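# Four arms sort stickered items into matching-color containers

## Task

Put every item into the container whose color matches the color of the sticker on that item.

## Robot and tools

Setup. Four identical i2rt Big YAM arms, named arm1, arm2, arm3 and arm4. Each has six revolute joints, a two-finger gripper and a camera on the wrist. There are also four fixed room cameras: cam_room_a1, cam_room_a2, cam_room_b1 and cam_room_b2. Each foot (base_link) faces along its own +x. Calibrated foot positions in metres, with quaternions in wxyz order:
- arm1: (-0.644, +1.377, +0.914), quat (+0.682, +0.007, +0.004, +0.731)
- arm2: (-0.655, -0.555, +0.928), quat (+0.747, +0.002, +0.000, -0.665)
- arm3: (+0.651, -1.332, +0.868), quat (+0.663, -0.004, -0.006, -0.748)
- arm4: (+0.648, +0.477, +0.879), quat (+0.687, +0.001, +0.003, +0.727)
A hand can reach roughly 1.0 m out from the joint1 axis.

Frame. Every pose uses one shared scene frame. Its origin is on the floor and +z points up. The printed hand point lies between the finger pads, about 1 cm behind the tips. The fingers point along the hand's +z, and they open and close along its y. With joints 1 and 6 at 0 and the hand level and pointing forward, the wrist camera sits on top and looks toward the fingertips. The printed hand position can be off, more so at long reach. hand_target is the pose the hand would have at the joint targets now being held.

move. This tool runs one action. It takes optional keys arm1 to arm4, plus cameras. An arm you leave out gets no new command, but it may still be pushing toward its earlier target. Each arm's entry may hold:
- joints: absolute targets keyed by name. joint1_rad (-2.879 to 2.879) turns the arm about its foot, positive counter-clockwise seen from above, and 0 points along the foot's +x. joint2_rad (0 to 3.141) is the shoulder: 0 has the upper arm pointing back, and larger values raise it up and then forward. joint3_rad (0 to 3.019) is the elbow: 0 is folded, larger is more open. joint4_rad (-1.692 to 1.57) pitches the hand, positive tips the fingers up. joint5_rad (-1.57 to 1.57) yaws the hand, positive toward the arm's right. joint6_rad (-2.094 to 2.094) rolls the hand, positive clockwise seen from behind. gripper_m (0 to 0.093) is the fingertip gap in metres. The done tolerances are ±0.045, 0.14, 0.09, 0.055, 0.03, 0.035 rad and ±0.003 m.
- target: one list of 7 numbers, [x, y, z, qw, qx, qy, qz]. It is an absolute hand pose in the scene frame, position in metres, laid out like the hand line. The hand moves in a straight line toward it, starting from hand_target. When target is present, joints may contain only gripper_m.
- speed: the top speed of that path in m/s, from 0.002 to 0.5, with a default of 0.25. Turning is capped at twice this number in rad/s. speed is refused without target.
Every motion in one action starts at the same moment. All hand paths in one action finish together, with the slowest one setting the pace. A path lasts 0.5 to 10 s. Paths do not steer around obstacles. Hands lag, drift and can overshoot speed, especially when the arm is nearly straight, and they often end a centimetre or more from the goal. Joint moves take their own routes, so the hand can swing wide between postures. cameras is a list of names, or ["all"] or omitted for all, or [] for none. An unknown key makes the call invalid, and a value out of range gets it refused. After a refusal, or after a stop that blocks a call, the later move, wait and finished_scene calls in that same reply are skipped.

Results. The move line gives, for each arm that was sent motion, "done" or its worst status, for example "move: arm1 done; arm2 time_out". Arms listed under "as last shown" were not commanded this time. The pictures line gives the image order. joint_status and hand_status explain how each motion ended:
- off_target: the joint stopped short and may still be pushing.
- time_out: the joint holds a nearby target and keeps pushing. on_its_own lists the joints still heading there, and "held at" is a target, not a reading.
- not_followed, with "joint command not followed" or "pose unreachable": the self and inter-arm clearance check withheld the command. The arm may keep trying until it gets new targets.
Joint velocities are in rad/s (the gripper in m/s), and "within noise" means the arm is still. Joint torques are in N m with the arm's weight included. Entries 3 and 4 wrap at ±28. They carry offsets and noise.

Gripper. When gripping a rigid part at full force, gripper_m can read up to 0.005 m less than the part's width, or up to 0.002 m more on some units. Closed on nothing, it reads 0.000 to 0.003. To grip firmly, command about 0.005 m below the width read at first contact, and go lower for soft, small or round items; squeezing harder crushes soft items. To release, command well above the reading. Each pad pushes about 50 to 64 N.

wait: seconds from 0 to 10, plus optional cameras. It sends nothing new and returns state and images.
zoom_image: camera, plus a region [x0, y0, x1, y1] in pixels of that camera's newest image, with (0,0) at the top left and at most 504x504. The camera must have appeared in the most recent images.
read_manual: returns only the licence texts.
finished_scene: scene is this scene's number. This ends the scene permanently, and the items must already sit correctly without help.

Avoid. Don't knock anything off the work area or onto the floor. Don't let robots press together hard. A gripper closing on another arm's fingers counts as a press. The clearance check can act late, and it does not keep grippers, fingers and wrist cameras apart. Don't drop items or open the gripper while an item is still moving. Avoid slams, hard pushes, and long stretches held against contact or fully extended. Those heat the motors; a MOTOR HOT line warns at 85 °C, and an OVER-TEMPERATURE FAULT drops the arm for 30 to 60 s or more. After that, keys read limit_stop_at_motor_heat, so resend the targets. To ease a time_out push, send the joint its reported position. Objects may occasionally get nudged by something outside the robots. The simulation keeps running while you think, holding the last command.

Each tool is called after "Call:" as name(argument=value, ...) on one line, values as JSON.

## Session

Call:
move()

Scene clock: 0.00 s.
Joint torques (N m): no reading
Motor temperatures (°C): arm1=[20 23 27 23 21 21 21] | arm2=[23 24 26 22 22 20 23] | arm3=[24 23 24 23 24 23 23] | arm4=[22 21 24 22 24 21 24]
Heat: arm1: hottest joint3_rad 27 °C; arm2: hottest joint3_rad 26 °C; arm3: hottest joint1_rad 24 °C; arm4: hottest joint3_rad 24 °C.
Joint velocities: within noise
arm1.joint_positions: joint1_rad=+0.263 joint2_rad=+0.541 joint3_rad=+1.448 joint4_rad=-1.274 joint5_rad=+0.156 joint6_rad=+0.460 gripper_m=+0.09396
arm1.joint_status: not commanded
arm1.hand: x=-0.6722 y=+1.5689 z=+1.5123 quat_wxyz=(-0.269, +0.505, -0.648, -0.503) (m; scene frame)
arm1.hand_target: x=-0.6707 y=+1.5650 z=+1.5243 quat_wxyz=(-0.273, +0.499, -0.642, -0.514) (m; scene frame)
arm1.hand_status: not commanded
arm2.joint_positions: joint1_rad=+0.198 joint2_rad=+0.259 joint3_rad=+1.632 joint4_rad=-1.245 joint5_rad=-0.167 joint6_rad=+0.724 gripper_m=+0.09396
arm2.joint_status: not commanded
arm2.hand: x=-0.6328 y=-0.5393 z=+1.6268 quat_wxyz=(-0.736, -0.518, -0.413, +0.142) (m; scene frame)
arm2.hand_target: x=-0.6348 y=-0.5332 z=+1.6300 quat_wxyz=(-0.741, -0.512, -0.410, +0.144) (m; scene frame)
arm2.hand_status: not commanded
arm3.joint_positions: joint1_rad=-0.202 joint2_rad=+0.522 joint3_rad=+1.369 joint4_rad=-1.376 joint5_rad=-0.141 joint6_rad=+0.009 gripper_m=+0.09396
arm3.joint_status: not commanded
arm3.hand: x=+0.6122 y=-1.5130 z=+1.4112 quat_wxyz=(-0.346, -0.682, -0.528, +0.369) (m; scene frame)
arm3.hand_target: x=+0.6130 y=-1.5103 z=+1.4212 quat_wxyz=(-0.352, -0.676, -0.525, +0.378) (m; scene frame)
arm3.hand_status: not commanded
arm4.joint_positions: joint1_rad=+0.128 joint2_rad=+0.492 joint3_rad=+1.422 joint4_rad=-1.388 joint5_rad=-0.180 joint6_rad=-0.624 gripper_m=+0.09396
arm4.joint_status: not commanded
arm4.hand: x=+0.5903 y=+0.6373 z=+1.4468 quat_wxyz=(-0.401, +0.802, -0.272, -0.348) (m; scene frame)
arm4.hand_target: x=+0.5910 y=+0.6334 z=+1.4564 quat_wxyz=(-0.410, +0.797, -0.269, -0.353) (m; scene frame)
arm4.hand_status: not commanded
pictures: arm1_cam_wrist, arm2_cam_wrist, arm3_cam_wrist, arm4_cam_wrist, cam_room_a1, cam_room_a2, cam_room_b1, cam_room_b2
Images, in order (width x height): arm1_cam_wrist 672x504, arm2_cam_wrist 672x504, arm3_cam_wrist 672x504, arm4_cam_wrist 672x504, cam_room_a1 672x504, cam_room_a2 672x504, cam_room_b1 672x504, cam_room_b2 672x504.

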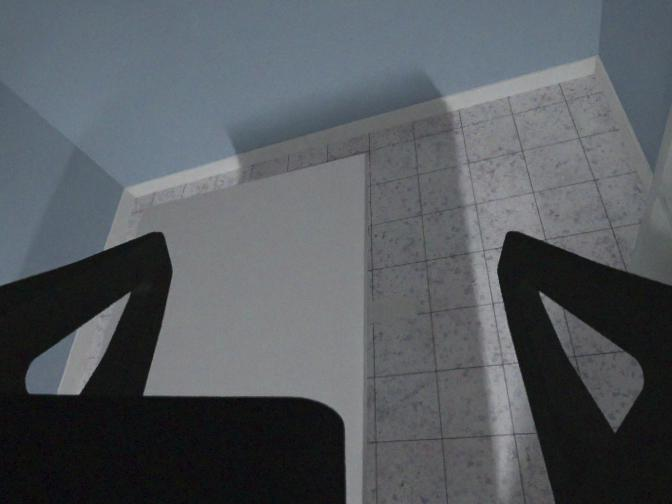

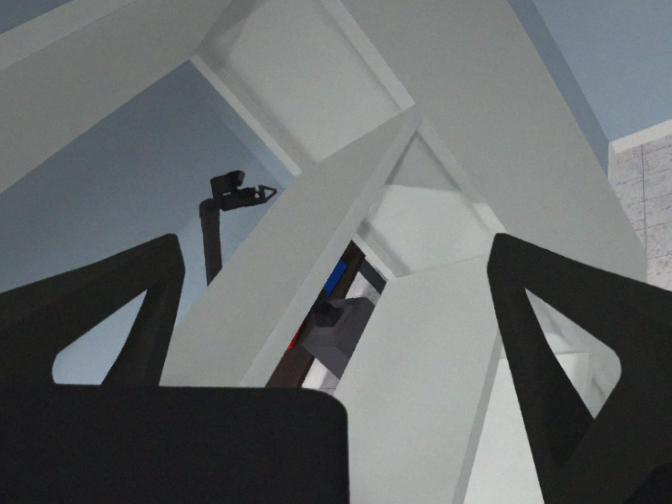

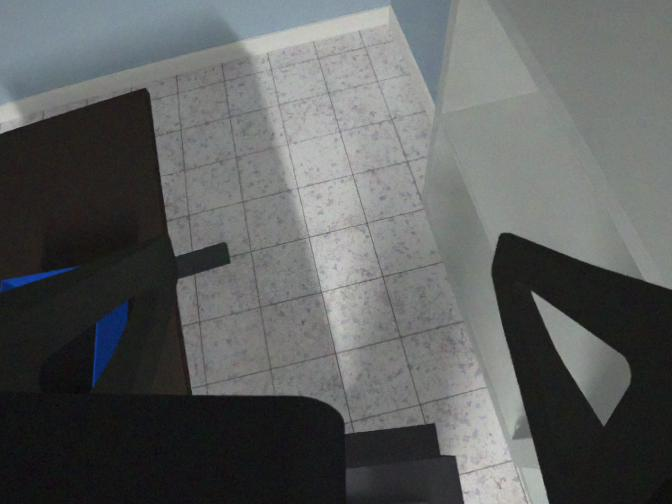

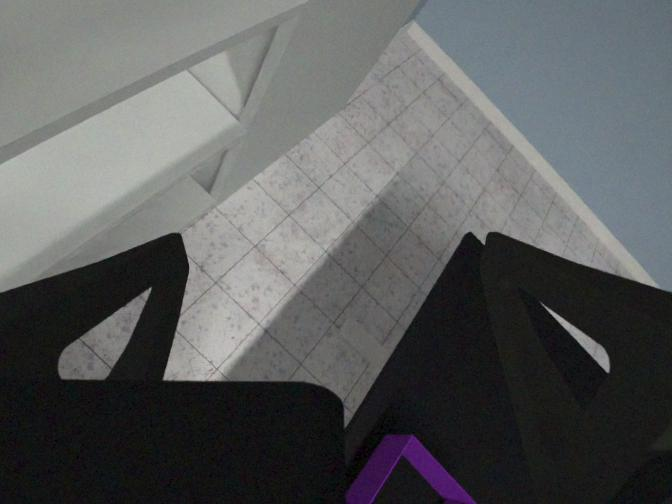

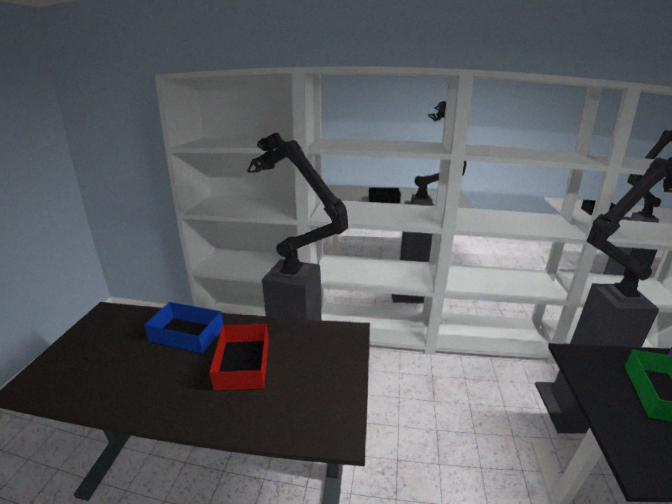

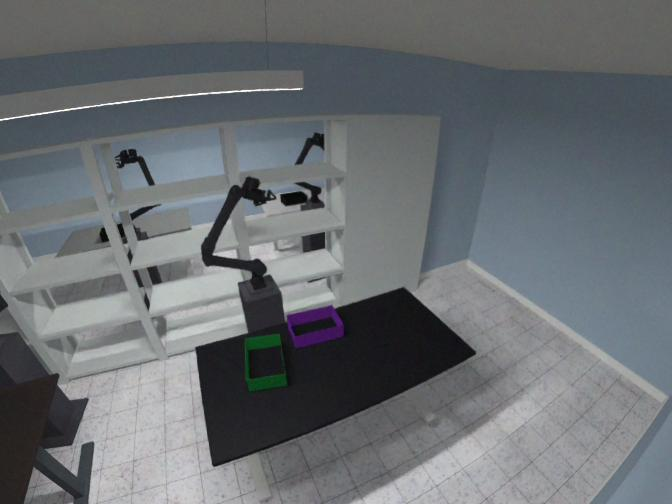

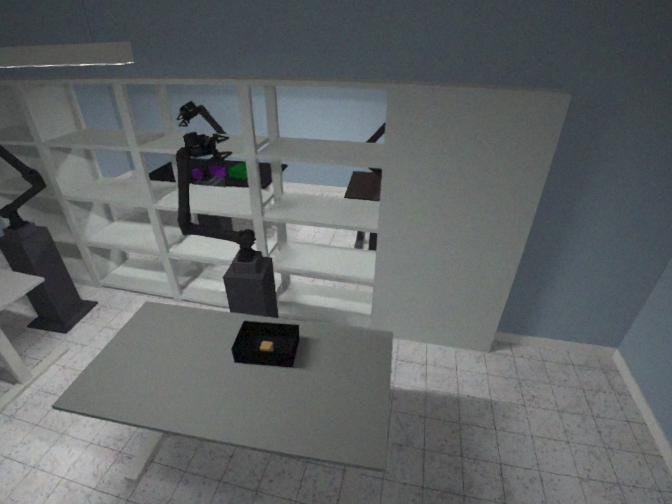

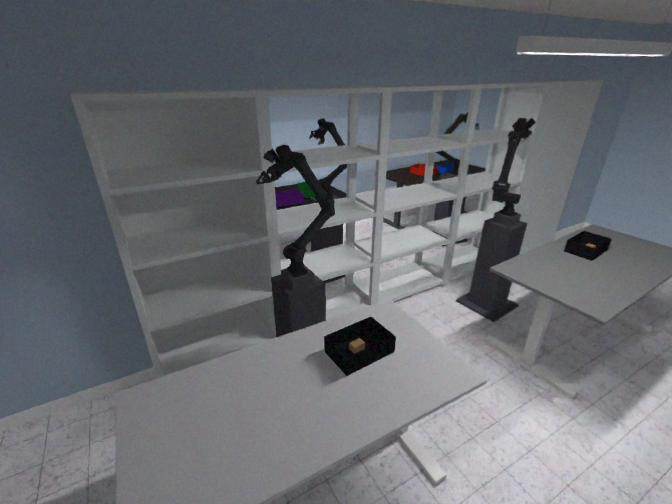

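Call:
move(arm1={"joints": {"joint1_rad": 1.68, "joint2_rad": 1.2, "joint3_rad": 1.3, "joint4_rad": -0.9, "joint5_rad": 0, "joint6_rad": 0}}, arm2={"joints": {"joint1_rad": -1.15, "joint2_rad": 1.2, "joint3_rad": 1.3, "joint4_rad": -0.9, "joint5_rad": 0, "joint6_rad": 0}}, arm3={"joints": {"joint1_rad": 1.5, "joint2_rad": 1.2, "joint3_rad": 1.3, "joint4_rad": -0.9, "joint5_rad": 0, "joint6_rad": 0}}, arm4={"joints": {"joint1_rad": -1.5, "joint2_rad": 1.2, "joint3_rad": 1.3, "joint4_rad": -0.9, "joint5_rad": 0, "joint6_rad": 0}}, cameras=["arm1_cam_wrist", "arm2_cam_wrist", "arm3_cam_wrist", "arm4_cam_wrist", "cam_room_b1", "cam_room_b2"])

Call:
zoom_image(camera="cam_room_b1", region=[225, 315, 310, 370])

Call:
zoom_image(camera="cam_room_b2", region=[320, 315, 400, 375])

Scene clock: 11.17 s.
Joint torques (N m): arm1=[-1.38 -7.94 13.78 1.81 0.1 -0.06] | arm2=[1.03 -10.17 12.93 2.56 0 -0.08] | arm3=[1.38 -11.16 10.58 1.87 0.11 -0.11] | arm4=[1.08 -11.93 10.76 1.48 0.05 0.16]
Motor temperatures (°C): arm1=[20 23 28 23 21 21 21] | arm2=[23 24 27 22 22 20 23] | arm3=[24 23 25 23 24 23 23] | arm4=[22 21 25 22 24 21 24]
Heat: arm1: hottest joint3_rad 28 °C; arm2: hottest joint3_rad 27 °C; arm3: hottest joint3_rad 25 °C; arm4: hottest joint3_rad 25 °C.
move: arm1 done; arm2 done; arm3 done; arm4 done
Joint velocities: within noise
arm1.joint_positions: joint1_rad=+1.680 joint2_rad=+1.214 joint3_rad=+1.277 joint4_rad=-0.915 joint5_rad=-0.002 joint6_rad=+0.007 gripper_m=+0.09398
arm1.joint_status: all done
arm1.hand: x=-1.1268 y=+1.2889 z=+1.2692 quat_wxyz=(+0.031, +0.930, +0.081, -0.357) (m; scene frame)
arm1.hand_target: x=-1.1293 y=+1.2884 z=+1.2913 quat_wxyz=(+0.032, +0.920, +0.083, -0.382) (m; scene frame)
arm1.hand_status: not commanded
arm2.joint_positions: joint1_rad=-1.153 joint2_rad=+1.192 joint3_rad=+1.287 joint4_rad=-0.911 joint5_rad=+0.000 joint6_rad=+0.014 gripper_m=+0.09398
arm2.joint_status: all done
arm2.hand: x=-1.0807 y=-0.8078 z=+1.2912 quat_wxyz=(-0.099, -0.899, -0.240, +0.353) (m; scene frame)
arm2.hand_target: x=-1.0849 y=-0.8117 z=+1.2964 quat_wxyz=(-0.099, -0.894, -0.247, +0.361) (m; scene frame)
arm2.hand_status: not commanded
arm3.joint_positions: joint1_rad=+1.498 joint2_rad=+1.208 joint3_rad=+1.292 joint4_rad=-0.911 joint5_rad=-0.002 joint6_rad=+0.006 gripper_m=+0.09398
arm3.joint_status: all done
arm3.hand: x=+1.1392 y=-1.4226 z=+1.2292 quat_wxyz=(-0.363, -0.090, -0.927, +0.039) (m; scene frame)
arm3.hand_target: x=+1.1406 y=-1.4220 z=+1.2390 quat_wxyz=(-0.375, -0.086, -0.922, +0.042) (m; scene frame)
arm3.hand_status: not commanded
arm4.joint_positions: joint1_rad=-1.505 joint2_rad=+1.215 joint3_rad=+1.282 joint4_rad=-0.914 joint5_rad=+0.001 joint6_rad=-0.012 gripper_m=+0.09398
arm4.joint_status: all done
arm4.hand: x=+1.1434 y=+0.5388 z=+1.2271 quat_wxyz=(-0.351, +0.064, -0.934, -0.018) (m; scene frame)
arm4.hand_target: x=+1.1451 y=+0.5414 z=+1.2463 quat_wxyz=(-0.373, +0.059, -0.926, -0.022) (m; scene frame)
arm4.hand_status: not commanded
pictures: arm1_cam_wrist, arm2_cam_wrist, arm3_cam_wrist, arm4_cam_wrist, cam_room_b1, cam_room_b2
Images, in order (width x height): arm1_cam_wrist 672x504, arm2_cam_wrist 672x504, arm3_cam_wrist 672x504, arm4_cam_wrist 672x504, cam_room_b1 672x504, cam_room_b2 672x504.

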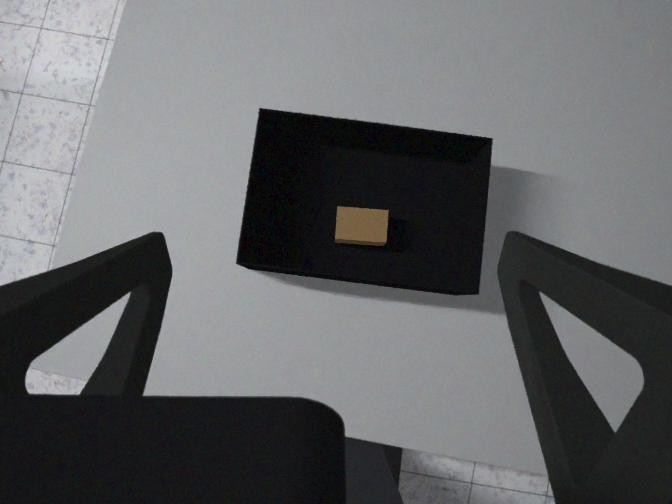

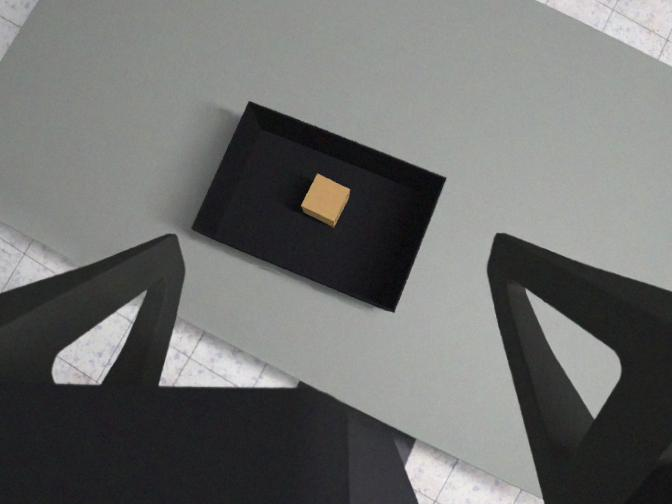

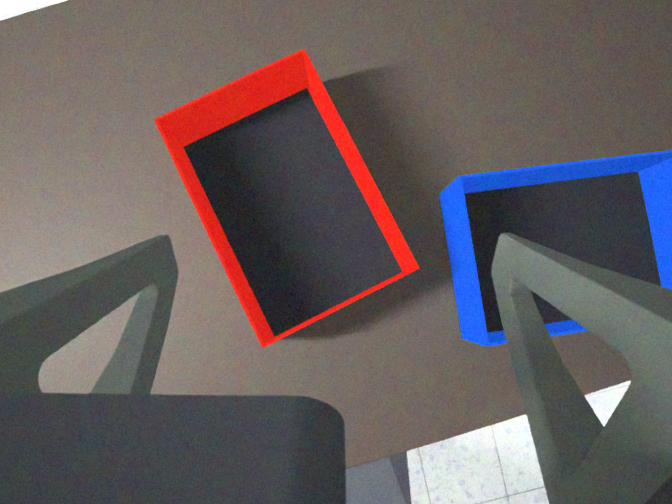

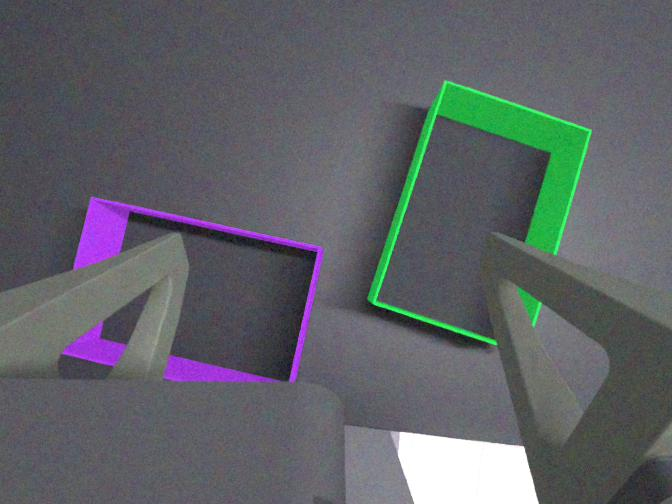

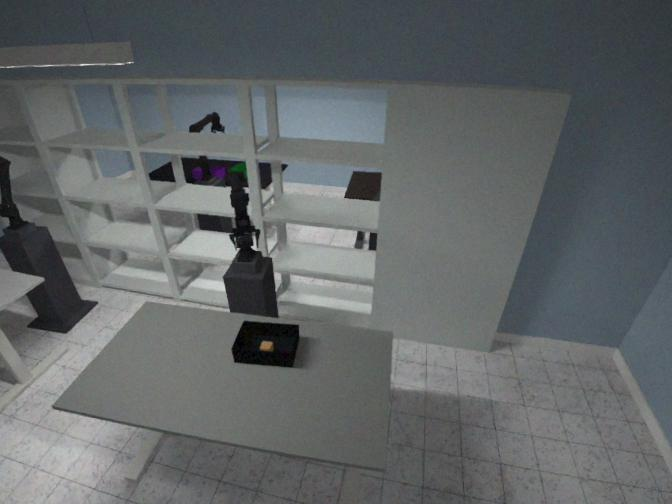

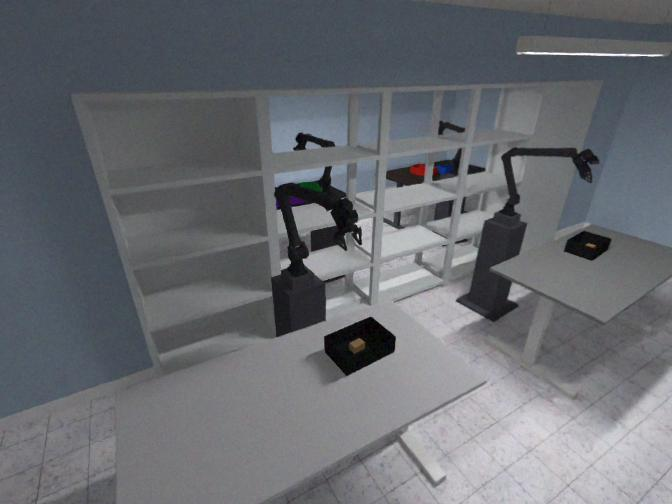

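Scaled by 5.929.

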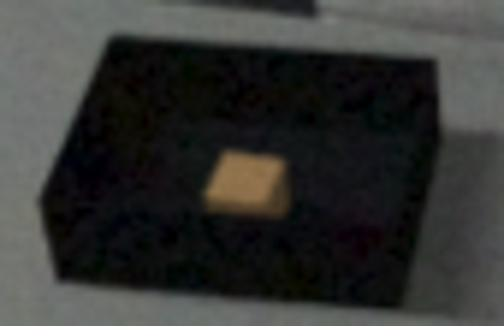

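Scaled by 6.300.

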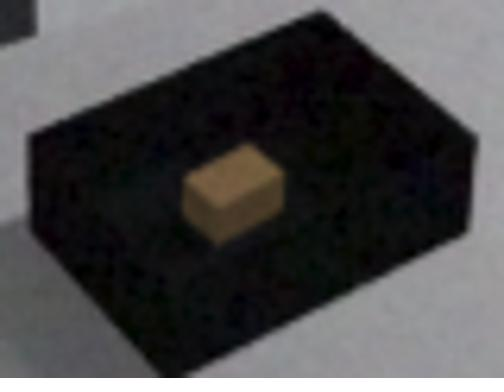

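Call:
zoom_image(camera="arm2_cam_wrist", region=[286, 160, 366, 240])

Call:
zoom_image(camera="arm1_cam_wrist", region=[320, 185, 400, 265])

Scaled by 6.300.

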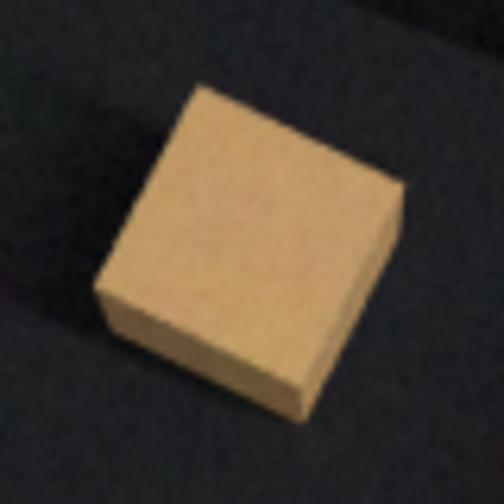

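Scaled by 6.300.

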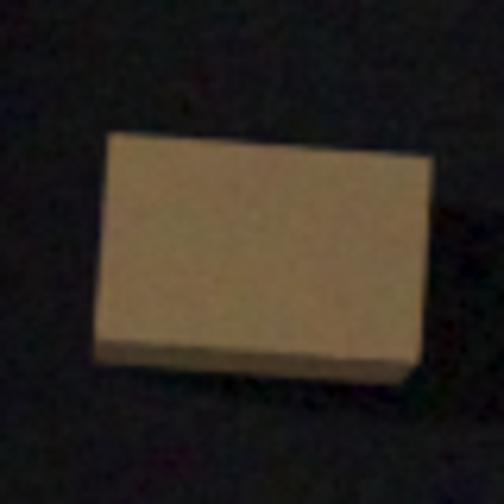

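Call:
move(arm1={"target": [-1.183, 1.320, 0.848, -0.0147, -0.9644, -0.0548, 0.2584], "speed": 0.35}, arm2={"target": [-1.146, -0.886, 0.858, -0.0093, -0.9653, -0.0346, 0.2586], "speed": 0.35}, arm3={"joints": {"joint1_rad": -1.993, "joint2_rad": 0.6, "joint3_rad": 0.5, "joint4_rad": 0.3}}, arm4={"joints": {"joint1_rad": 0.907, "joint2_rad": 0.6, "joint3_rad": 0.5, "joint4_rad": 0.3}}, cameras=["arm1_cam_wrist", "arm2_cam_wrist"])

Scene clock: 55.97 s.
Joint torques (N m): arm1=[-2.32 -12.63 8.96 1.69 0.08 -0.04] | arm2=[1.49 -19.19 10.36 2.09 0.43 0.21] | arm3=[0.56 -1.67 10.11 2.51 -0.09 -0.1] | arm4=[0.85 -1.96 10.25 2.1 0.19 0.14]
Motor temperatures (°C): arm1=[20 24 35 23 21 21 21] | arm2=[23 24 32 22 22 20 23] | arm3=[24 23 28 23 24 23 23] | arm4=[22 23 31 22 24 21 24]
Heat: arm1: hottest joint3_rad 35 °C; arm2: hottest joint3_rad 32 °C; arm3: hottest joint3_rad 28 °C; arm4: hottest joint3_rad 31 °C.
move: arm1 off_target; arm2 off_target; arm3 done; arm4 done
Joint velocities: within noise
arm1.joint_positions: joint1_rad=+1.614 joint2_rad=+1.932 joint3_rad=+0.888 joint4_rad=-0.075 joint5_rad=-0.009 joint6_rad=+0.002 gripper_m=+0.09398
arm1.joint_status: not commanded
arm1.hand: x=-1.1605 y=+1.3183 z=+0.8313 quat_wxyz=(+0.016, +0.971, +0.055, -0.231) (m; scene frame)
arm1.hand_target: x=-1.1823 y=+1.3202 z=+0.8486 quat_wxyz=(+0.014, +0.964, +0.055, -0.258) (m; scene frame)
arm1.hand_status: off_target (0.028 m and 3.2 deg from the pose sent, 0.426 m and 12.5 deg at the start)
arm2.joint_positions: joint1_rad=-1.019 joint2_rad=+2.011 joint3_rad=+1.087 joint4_rad=-0.252 joint5_rad=+0.283 joint6_rad=+0.525 gripper_m=+0.09398
arm2.joint_status: not commanded
arm2.hand: x=-1.1298 y=-0.8684 z=+0.8450 quat_wxyz=(+0.007, -0.970, -0.042, +0.237) (m; scene frame)
arm2.hand_target: x=-1.1451 y=-0.8856 z=+0.8588 quat_wxyz=(-0.010, -0.965, -0.035, +0.258) (m; scene frame)
arm2.hand_status: off_target (0.027 m and 3.2 deg from the pose sent, 0.445 m and 29.0 deg at the start)
arm3.joint_positions: joint1_rad=-1.983 joint2_rad=+0.602 joint3_rad=+0.500 joint4_rad=+0.282 joint5_rad=+0.002 joint6_rad=+0.005 gripper_m=+0.09402
arm3.joint_status: all done
arm3.hand: x=+0.3322 y=-1.1371 z=+1.2707 quat_wxyz=(+0.197, -0.619, +0.176, +0.740) (m; scene frame)
arm3.hand_target: x=+0.3348 y=-1.1350 z=+1.2754 quat_wxyz=(+0.203, -0.612, +0.175, +0.744) (m; scene frame)
arm3.hand_status: not commanded
arm4.joint_positions: joint1_rad=+0.905 joint2_rad=+0.603 joint3_rad=+0.491 joint4_rad=+0.280 joint5_rad=-0.002 joint6_rad=-0.012 gripper_m=+0.09401
arm4.joint_status: all done
arm4.hand: x=+0.3457 y=+0.6909 z=+1.2789 quat_wxyz=(-0.231, +0.616, -0.191, -0.728) (m; scene frame)
arm4.hand_target: x=+0.3472 y=+0.6897 z=+1.2908 quat_wxyz=(-0.230, +0.603, -0.191, -0.740) (m; scene frame)
arm4.hand_status: not commanded
pictures: arm1_cam_wrist, arm2_cam_wrist
Images, in order (width x height): arm1_cam_wrist 672x504, arm2_cam_wrist 672x504.

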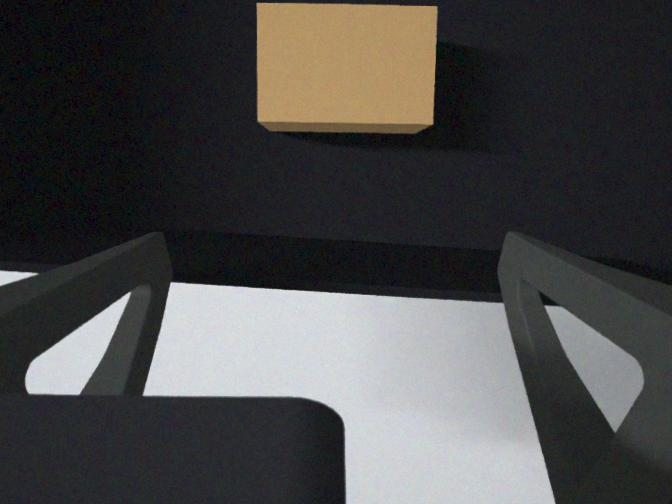

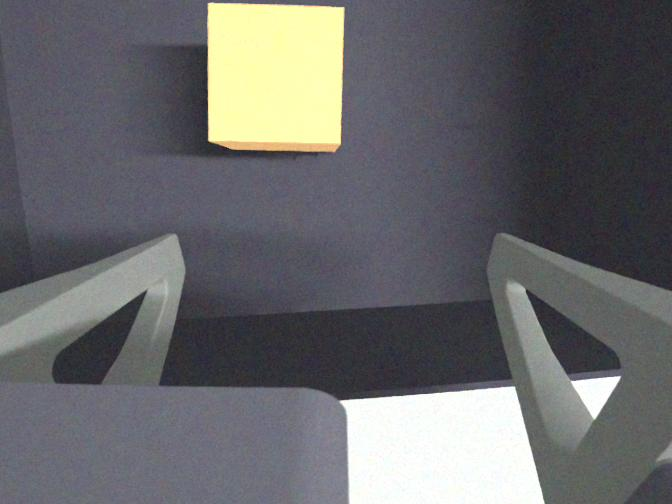

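Call:
move(arm1={"target": [-1.240, 1.317, 0.79, -0.0147, -0.9644, -0.0548, 0.2584], "speed": 0.2}, arm2={"target": [-1.207, -0.906, 0.748, -0.0093, -0.9653, -0.0346, 0.2586], "speed": 0.2}, cameras=["arm1_cam_wrist", "arm2_cam_wrist"])

Scene clock: 77.23 s.
Joint torques (N m): arm1=[-2.37 -13.98 9.44 1.65 -0.06 -0.03] | arm2=[0.38 -20.31 9.84 2.19 0.1 -0.07] | arm3=[0.5 -1.85 10.11 2.45 -0.1 -0.11] | arm4=[0.91 -1.9 10.26 2.13 0.19 0.15]
Motor temperatures (°C): arm1=[20 24 33 23 21 21 21] | arm2=[23 25 31 22 22 20 23] | arm3=[24 23 29 23 24 23 23] | arm4=[22 22 33 22 24 21 24]
Heat: arm1: hottest joint3_rad 33 °C; arm2: hottest joint3_rad 31 °C; arm3: hottest joint3_rad 29 °C; arm4: hottest joint3_rad 33 °C.
move: arm1 off_target; arm2 off_target
Joint velocities: within noise
arm1.joint_positions: joint1_rad=+1.613 joint2_rad=+2.134 joint3_rad=+1.063 joint4_rad=-0.037 joint5_rad=-0.009 joint6_rad=-0.002 gripper_m=+0.09398
arm1.joint_status: not commanded
arm1.hand: x=-1.2165 y=+1.3131 z=+0.7820 quat_wxyz=(+0.015, +0.970, +0.057, -0.236) (m; scene frame)
arm1.hand_target: x=-1.2391 y=+1.3172 z=+0.7909 quat_wxyz=(+0.015, +0.964, +0.055, -0.258) (m; scene frame)
arm1.hand_status: off_target (0.025 m and 2.6 deg from the pose sent, 0.090 m and 3.2 deg at the start)
arm2.joint_positions: joint1_rad=-1.045 joint2_rad=+2.319 joint3_rad=+1.321 joint4_rad=-0.149 joint5_rad=+0.274 joint6_rad=+0.518 gripper_m=+0.09398
arm2.joint_status: not commanded
arm2.hand: x=-1.1912 y=-0.8976 z=+0.7486 quat_wxyz=(-0.001, -0.969, -0.032, +0.247) (m; scene frame)
arm2.hand_target: x=-1.2065 y=-0.9057 z=+0.7487 quat_wxyz=(-0.009, -0.965, -0.035, +0.259) (m; scene frame)
arm2.hand_status: off_target (0.018 m and 1.7 deg from the pose sent, 0.130 m and 3.2 deg at the start)
arm3, arm4: as last shown
arm3.hand: x=+0.3322 y=-1.1371 z=+1.2708 quat_wxyz=(+0.197, -0.619, +0.176, +0.740) (m; scene frame)
pictures: arm1_cam_wrist, arm2_cam_wrist
Images, in order (width x height): arm1_cam_wrist 672x504, arm2_cam_wrist 672x504.

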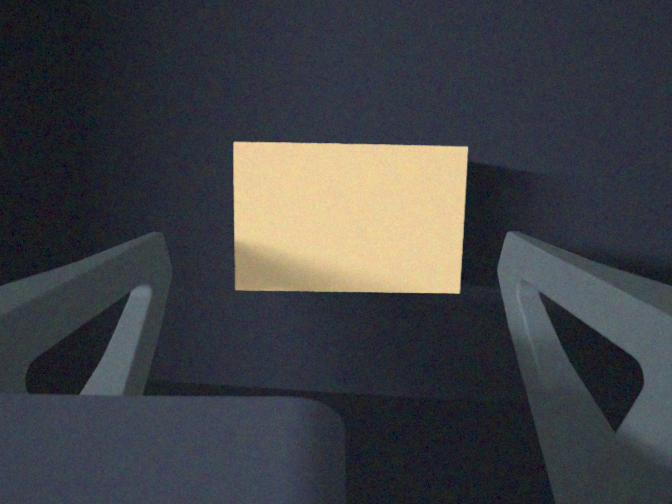

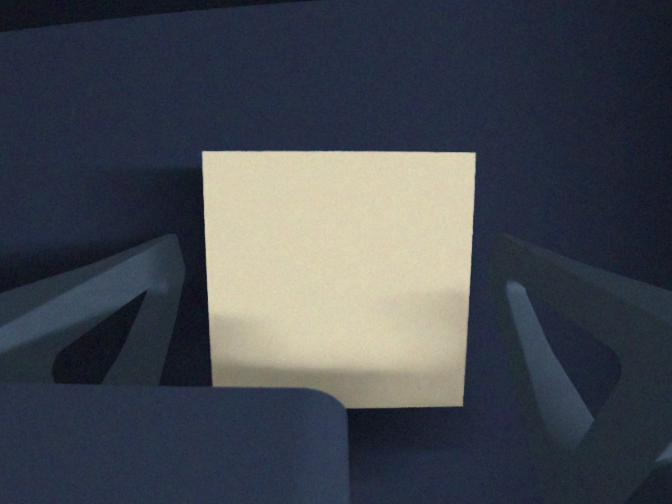

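Call:
move(arm1={"target": [-1.246, 1.3225, 0.744, -0.0147, -0.9644, -0.0548, 0.2584], "speed": 0.12}, arm2={"joints": {"gripper_m": 0.045}}, cameras=["arm1_cam_wrist", "arm2_cam_wrist"])

Scene clock: 83.90 s.
Joint torques (N m): arm1=[-2.49 -14.86 8.42 1.89 -0.05 -0.08] | arm2=[0.32 -20.48 9.78 2.19 0.12 -0.07] | arm3=[0.56 -1.61 10.15 2.45 -0.09 -0.11] | arm4=[1.08 -1.61 10.29 2.15 0.19 0.14]
Motor temperatures (°C): arm1=[20 25 33 23 21 21 21] | arm2=[23 25 31 22 22 20 23] | arm3=[24 23 30 23 24 23 23] | arm4=[22 22 34 22 24 21 24]
Heat: arm1: hottest joint3_rad 33 °C; arm2: hottest joint3_rad 31 °C; arm3: hottest joint3_rad 30 °C; arm4: hottest joint3_rad 34 °C.
move: arm1 off_target; arm2 off_target
Joint velocities: within noise
arm1.joint_positions: joint1_rad=+1.600 joint2_rad=+2.250 joint3_rad=+1.107 joint4_rad=+0.040 joint5_rad=-0.014 joint6_rad=-0.012 gripper_m=+0.09398
arm1.joint_status: not commanded
arm1.hand: x=-1.2255 y=+1.3190 z=+0.7385 quat_wxyz=(+0.015, +0.969, +0.055, -0.239) (m; scene frame)
arm1.hand_target: x=-1.2453 y=+1.3228 z=+0.7447 quat_wxyz=(+0.014, +0.964, +0.055, -0.258) (m; scene frame)
arm1.hand_status: off_target (0.021 m and 2.3 deg from the pose sent, 0.049 m and 2.6 deg at the start)
arm2.joint_positions: joint1_rad=-1.045 joint2_rad=+2.319 joint3_rad=+1.322 joint4_rad=-0.148 joint5_rad=+0.274 joint6_rad=+0.517 gripper_m=+0.05291
arm2.joint_status: gripper_m off_target (ended at +0.05294, target +0.04500)
arm2.hand: x=-1.1914 y=-0.8979 z=+0.7488 quat_wxyz=(-0.002, -0.968, -0.032, +0.247) (m; scene frame)
arm2.hand_target: x=-1.2065 y=-0.9057 z=+0.7487 quat_wxyz=(-0.009, -0.965, -0.035, +0.259) (m; scene frame)
arm2.hand_status: not commanded
arm3, arm4: as last shown
pictures: arm1_cam_wrist, arm2_cam_wrist
Images, in order (width x height): arm1_cam_wrist 672x504, arm2_cam_wrist 672x504.

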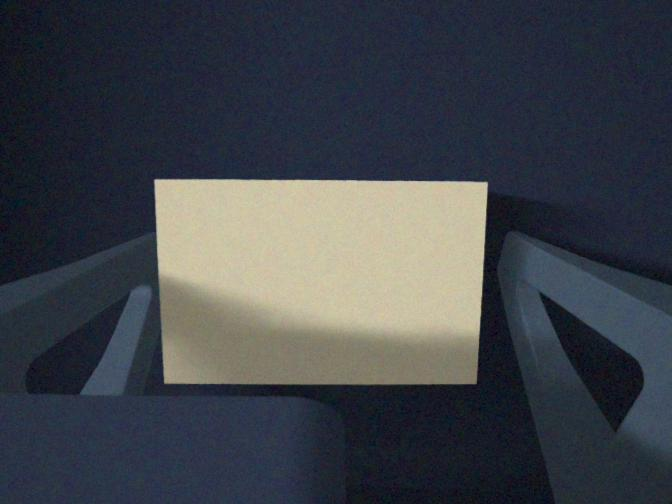

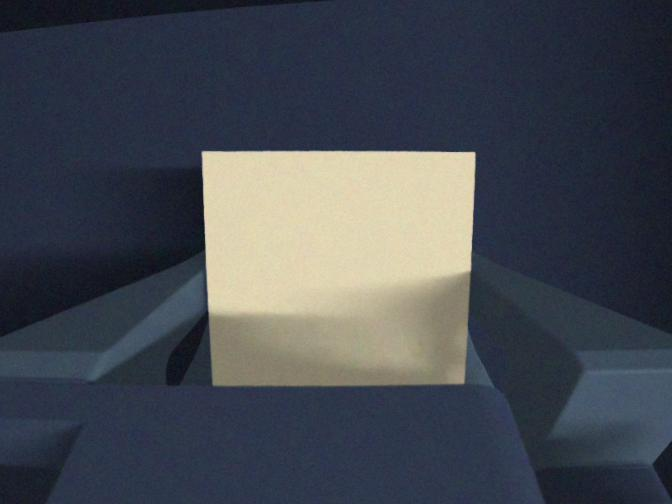

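Call:
move(arm1={"joints": {"gripper_m": 0.064}}, arm2={"target": [-1.19, -0.903, 0.94, -0.0093, -0.9653, -0.0346, 0.2586], "speed": 0.25}, cameras=["arm1_cam_wrist", "cam_room_b1"])

Call:
move(arm1={"target": [-1.23, 1.319, 0.93, -0.0147, -0.9644, -0.0548, 0.2584], "speed": 0.25}, arm2={"joints": {"joint1_rad": 0.925, "joint2_rad": 0.8, "joint3_rad": 0.9, "joint4_rad": -0.1, "joint5_rad": 0, "joint6_rad": 0}}, cameras=["arm3_cam_wrist", "arm4_cam_wrist", "arm2_cam_wrist", "cam_room_a1", "cam_room_a2"])

Scene clock: 91.20 s.
Joint torques (N m): arm1=[-2.02 -14.56 8.32 1.77 -0.1 -0.07] | arm2=[1.44 -20.54 9.28 1.14 0.35 0.05] | arm3=[0.5 -1.79 10.15 2.44 -0.1 -0.11] | arm4=[0.73 -1.2 10.35 2.03 0.19 0.16]
Motor temperatures (°C): arm1=[20 25 32 23 21 21 21] | arm2=[23 25 31 22 22 20 23] | arm3=[24 23 30 23 24 23 23] | arm4=[22 22 34 22 24 21 24]
Heat: arm1: hottest joint3_rad 32 °C; arm2: hottest joint3_rad 31 °C; arm3: hottest joint3_rad 30 °C; arm4: hottest joint3_rad 34 °C.
move: arm1 off_target; arm2 done
Joint velocities: within noise
arm1.joint_positions: joint1_rad=+1.600 joint2_rad=+2.250 joint3_rad=+1.107 joint4_rad=+0.040 joint5_rad=-0.015 joint6_rad=-0.013 gripper_m=+0.06897
arm1.joint_status: gripper_m off_target (ended at +0.06900, target +0.06400)
arm1.hand: x=-1.2255 y=+1.3189 z=+0.7385 quat_wxyz=(+0.015, +0.969, +0.056, -0.239) (m; scene frame)
arm1.hand_target: x=-1.2452 y=+1.3228 z=+0.7447 quat_wxyz=(+0.015, +0.964, +0.055, -0.258) (m; scene frame)
arm1.hand_status: not commanded
arm2.joint_positions: joint1_rad=-1.045 joint2_rad=+1.950 joint3_rad=+1.311 joint4_rad=-0.466 joint5_rad=+0.274 joint6_rad=+0.517 gripper_m=+0.05291
arm2.joint_status: not commanded
arm2.hand: x=-1.1949 y=-0.9008 z=+0.9413 quat_wxyz=(-0.013, -0.964, -0.029, +0.263) (m; scene frame)
arm2.hand_target: x=-1.1900 y=-0.9030 z=+0.9399 quat_wxyz=(-0.009, -0.965, -0.035, +0.259) (m; scene frame)
arm2.hand_status: done (0.006 m and 0.9 deg from the pose sent, 0.191 m and 1.7 deg at the start)
arm3, arm4: as last shown
pictures: arm1_cam_wrist, cam_room_b1
Images, in order (width x height): arm1_cam_wrist 672x504, cam_room_b1 672x504.

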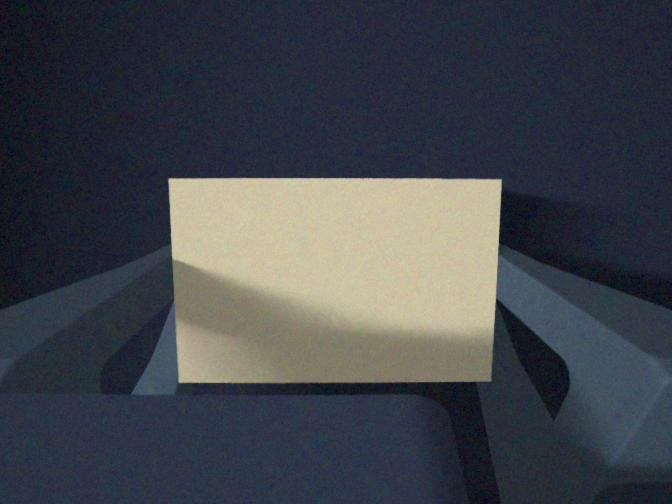

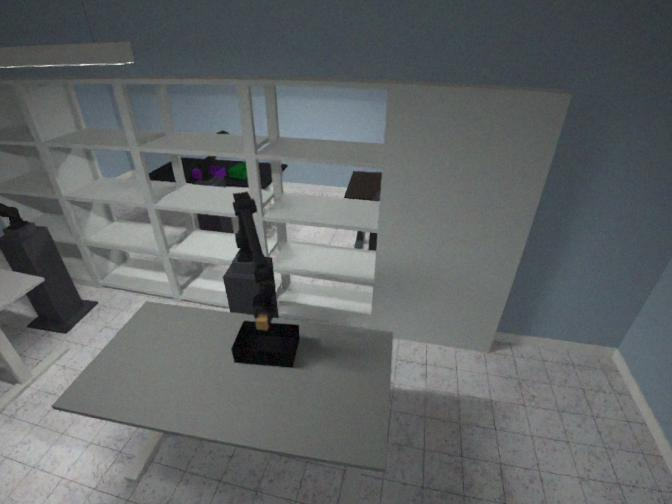

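Scene clock: 93.17 s.
Joint torques (N m): arm1=[-1.44 -13.45 9.81 0.9 0.07 0.01] | arm2=[0.79 -4.78 11.49 3.03 0.14 -0.06] | arm3=[0.62 -1.79 10.11 2.47 -0.09 -0.11] | arm4=[0.67 -1.55 10.29 2.07 0.17 0.16]
Motor temperatures (°C): arm1=[20 25 32 23 21 21 21] | arm2=[23 25 31 22 22 20 23] | arm3=[24 23 30 23 24 23 23] | arm4=[22 22 34 22 24 21 24]
Heat: arm1: hottest joint3_rad 32 °C; arm2: hottest joint3_rad 31 °C; arm3: hottest joint3_rad 30 °C; arm4: hottest joint3_rad 34 °C.
move: arm1 done; arm2 done
Joint velocities: within noise
arm1.joint_positions: joint1_rad=+1.600 joint2_rad=+1.843 joint3_rad=+1.088 joint4_rad=-0.319 joint5_rad=-0.014 joint6_rad=-0.013 gripper_m=+0.06897
arm1.joint_status: not commanded
arm1.hand: x=-1.2251 y=+1.3183 z=+0.9220 quat_wxyz=(+0.016, +0.966, +0.056, -0.253) (m; scene frame)
arm1.hand_target: x=-1.2299 y=+1.3191 z=+0.9300 quat_wxyz=(+0.015, +0.964, +0.055, -0.258) (m; scene frame)
arm1.hand_status: done (0.009 m and 0.7 deg from the pose sent, 0.192 m and 2.3 deg at the start)
arm2.joint_positions: joint1_rad=+0.924 joint2_rad=+0.798 joint3_rad=+0.909 joint4_rad=-0.112 joint5_rad=-0.003 joint6_rad=+0.012 gripper_m=+0.05291
arm2.joint_status: all done
arm2.hand: x=-0.2835 y=-0.7749 z=+1.4196 quat_wxyz=(-0.684, -0.189, -0.681, +0.179) (m; scene frame)
arm2.hand_target: x=-0.2826 y=-0.7756 z=+1.4159 quat_wxyz=(-0.683, -0.186, -0.682, +0.184) (m; scene frame)
arm2.hand_status: not commanded
arm3, arm4: as last shown
pictures: arm2_cam_wrist, arm3_cam_wrist, arm4_cam_wrist, cam_room_a1, cam_room_a2
Images, in order (width x height): arm2_cam_wrist 672x504, arm3_cam_wrist 672x504, arm4_cam_wrist 672x504, cam_room_a1 672x504, cam_room_a2 672x504.

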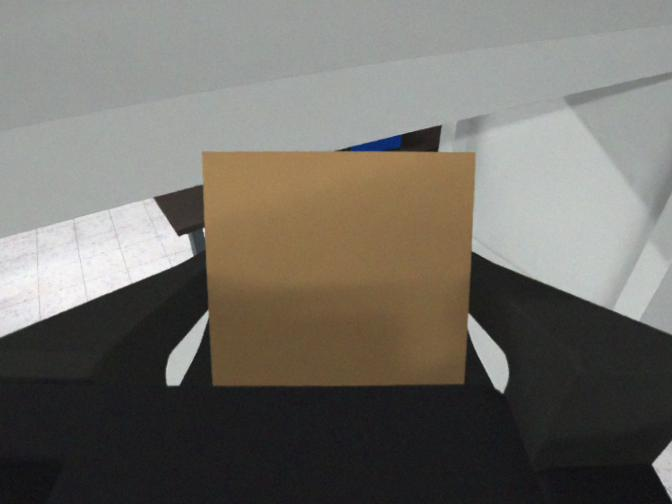

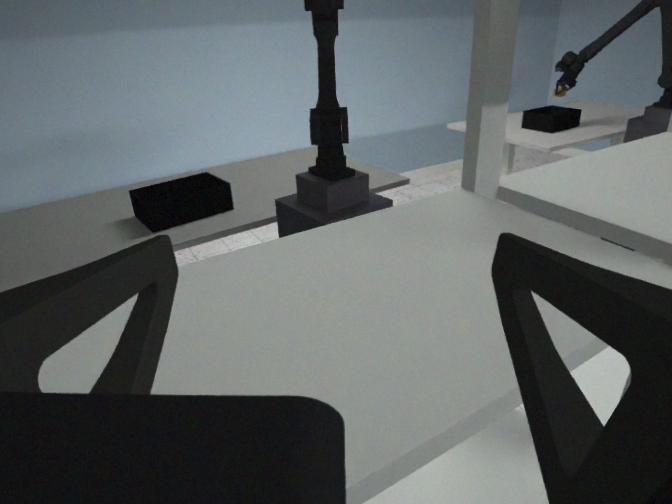

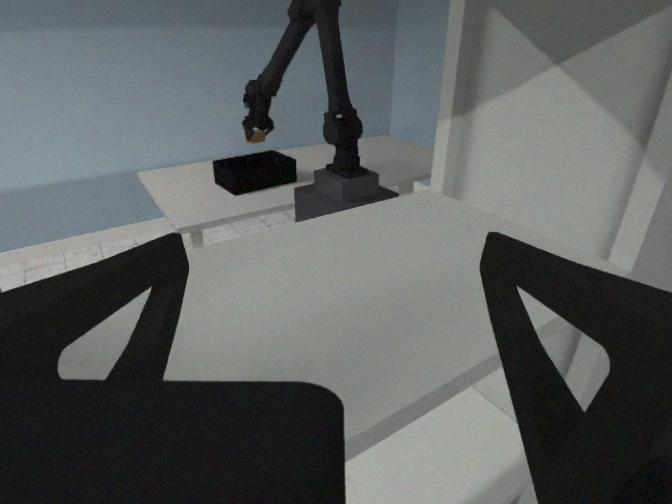

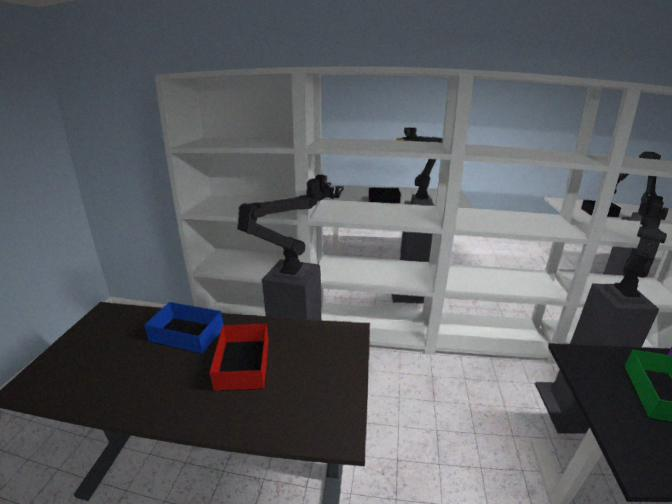

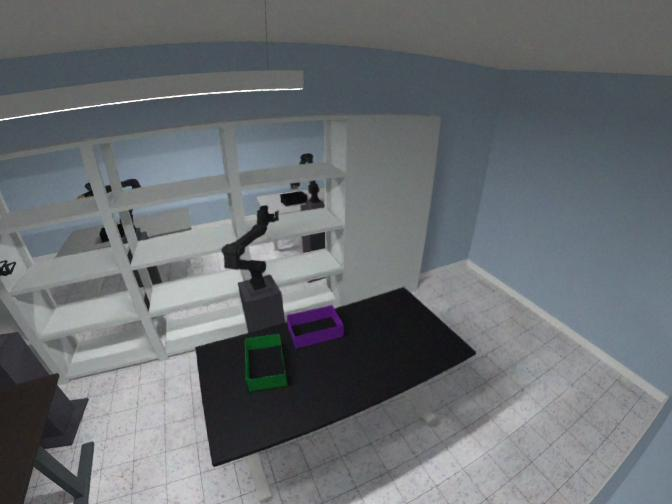

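Call:
zoom_image(camera="cam_room_a1", region=[380, 110, 450, 160])

Call:
move(arm1={"joints": {"joint1_rad": -2.25, "joint2_rad": 0.6, "joint3_rad": 0.55, "joint4_rad": 0.0, "joint5_rad": 0, "joint6_rad": 0}}, arm2={"joints": {"joint2_rad": 0.6, "joint3_rad": 0.55, "joint4_rad": 0.0}}, cameras=["arm3_cam_wrist", "arm4_cam_wrist", "cam_room_a1", "cam_room_a2", "cam_room_b1", "cam_room_b2"])

Scaled by 7.200.

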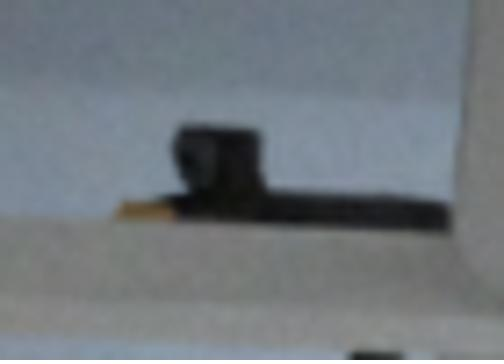

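Scene clock: 101.20 s.
Joint torques (N m): arm1=[-2.02 0.32 12.56 2.41 -0.03 0.07] | arm2=[0.79 -2.32 12.59 3.49 0.13 -0.04] | arm3=[0.67 -1.61 10.13 2.48 -0.09 -0.1] | arm4=[1.03 -1.9 10.17 2.02 0.18 0.15]
Motor temperatures (°C): arm1=[20 25 32 23 21 21 22] | arm2=[23 25 32 22 22 20 23] | arm3=[24 23 30 23 24 23 23] | arm4=[22 22 35 22 24 21 24]
Heat: arm1: hottest joint3_rad 32 °C; arm2: hottest joint3_rad 32 °C; arm3: hottest joint3_rad 30 °C; arm4: hottest joint3_rad 35 °C.
move: arm1 done; arm2 done
Joint velocities: within noise
arm1.joint_positions: joint1_rad=-2.245 joint2_rad=+0.607 joint3_rad=+0.545 joint4_rad=-0.016 joint5_rad=+0.002 joint6_rad=-0.006 gripper_m=+0.06901
arm1.joint_status: all done
arm1.hand: x=-0.3293 y=+1.1618 z=+1.2680 quat_wxyz=(-0.642, -0.217, -0.706, +0.206) (m; scene frame)
arm1.hand_target: x=-0.3311 y=+1.1612 z=+1.2777 quat_wxyz=(-0.652, -0.217, -0.696, +0.208) (m; scene frame)
arm1.hand_status: not commanded
arm2.joint_positions: joint1_rad=+0.924 joint2_rad=+0.599 joint3_rad=+0.547 joint4_rad=-0.022 joint5_rad=-0.003 joint6_rad=+0.012 gripper_m=+0.05291
arm2.joint_status: all done
arm2.hand: x=-0.3328 y=-0.7455 z=+1.2898 quat_wxyz=(-0.658, -0.196, -0.706, +0.172) (m; scene frame)
arm2.hand_target: x=-0.3324 y=-0.7460 z=+1.2968 quat_wxyz=(-0.665, -0.191, -0.699, +0.179) (m; scene frame)
arm2.hand_status: not commanded
arm3, arm4: as last shown
pictures: arm3_cam_wrist, arm4_cam_wrist, cam_room_a1, cam_room_a2, cam_room_b1, cam_room_b2
Images, in order (width x height): arm3_cam_wrist 672x504, arm4_cam_wrist 672x504, cam_room_a1 672x504, cam_room_a2 672x504, cam_room_b1 672x504, cam_room_b2 672x504.

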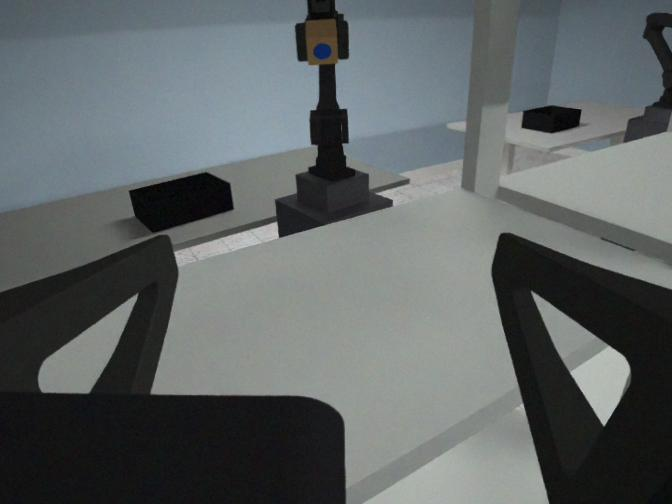

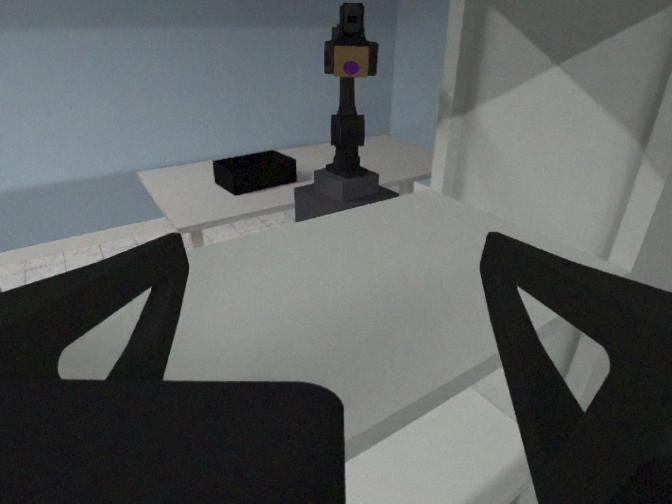

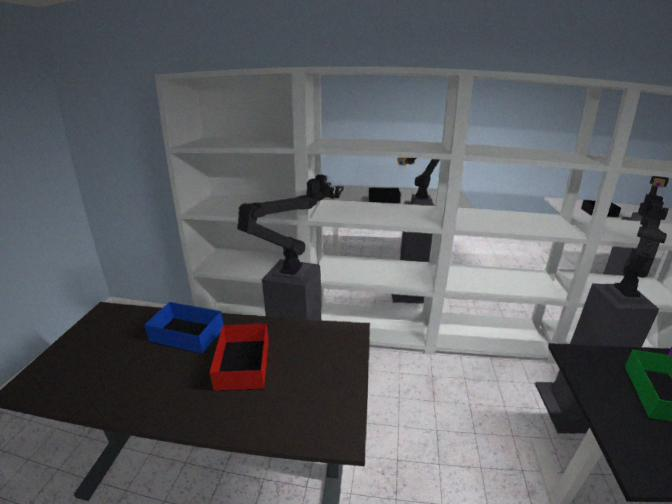

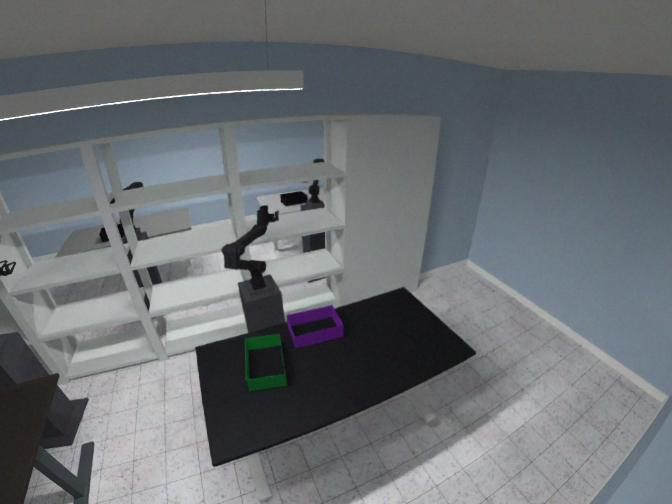

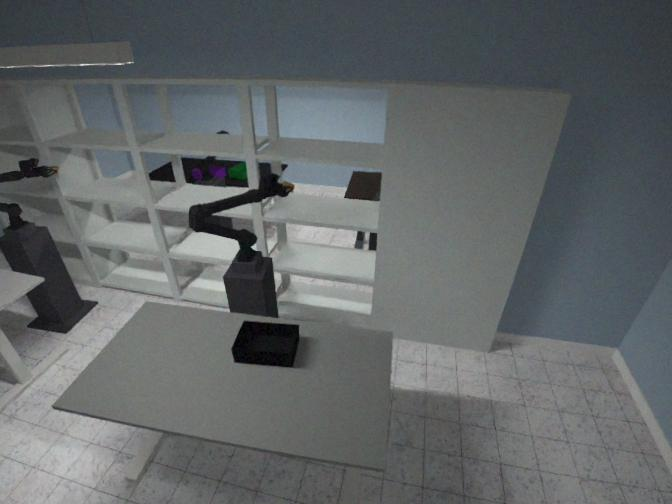

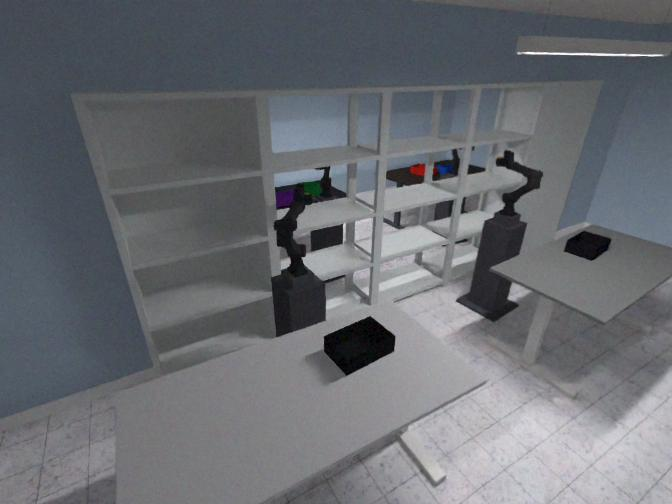

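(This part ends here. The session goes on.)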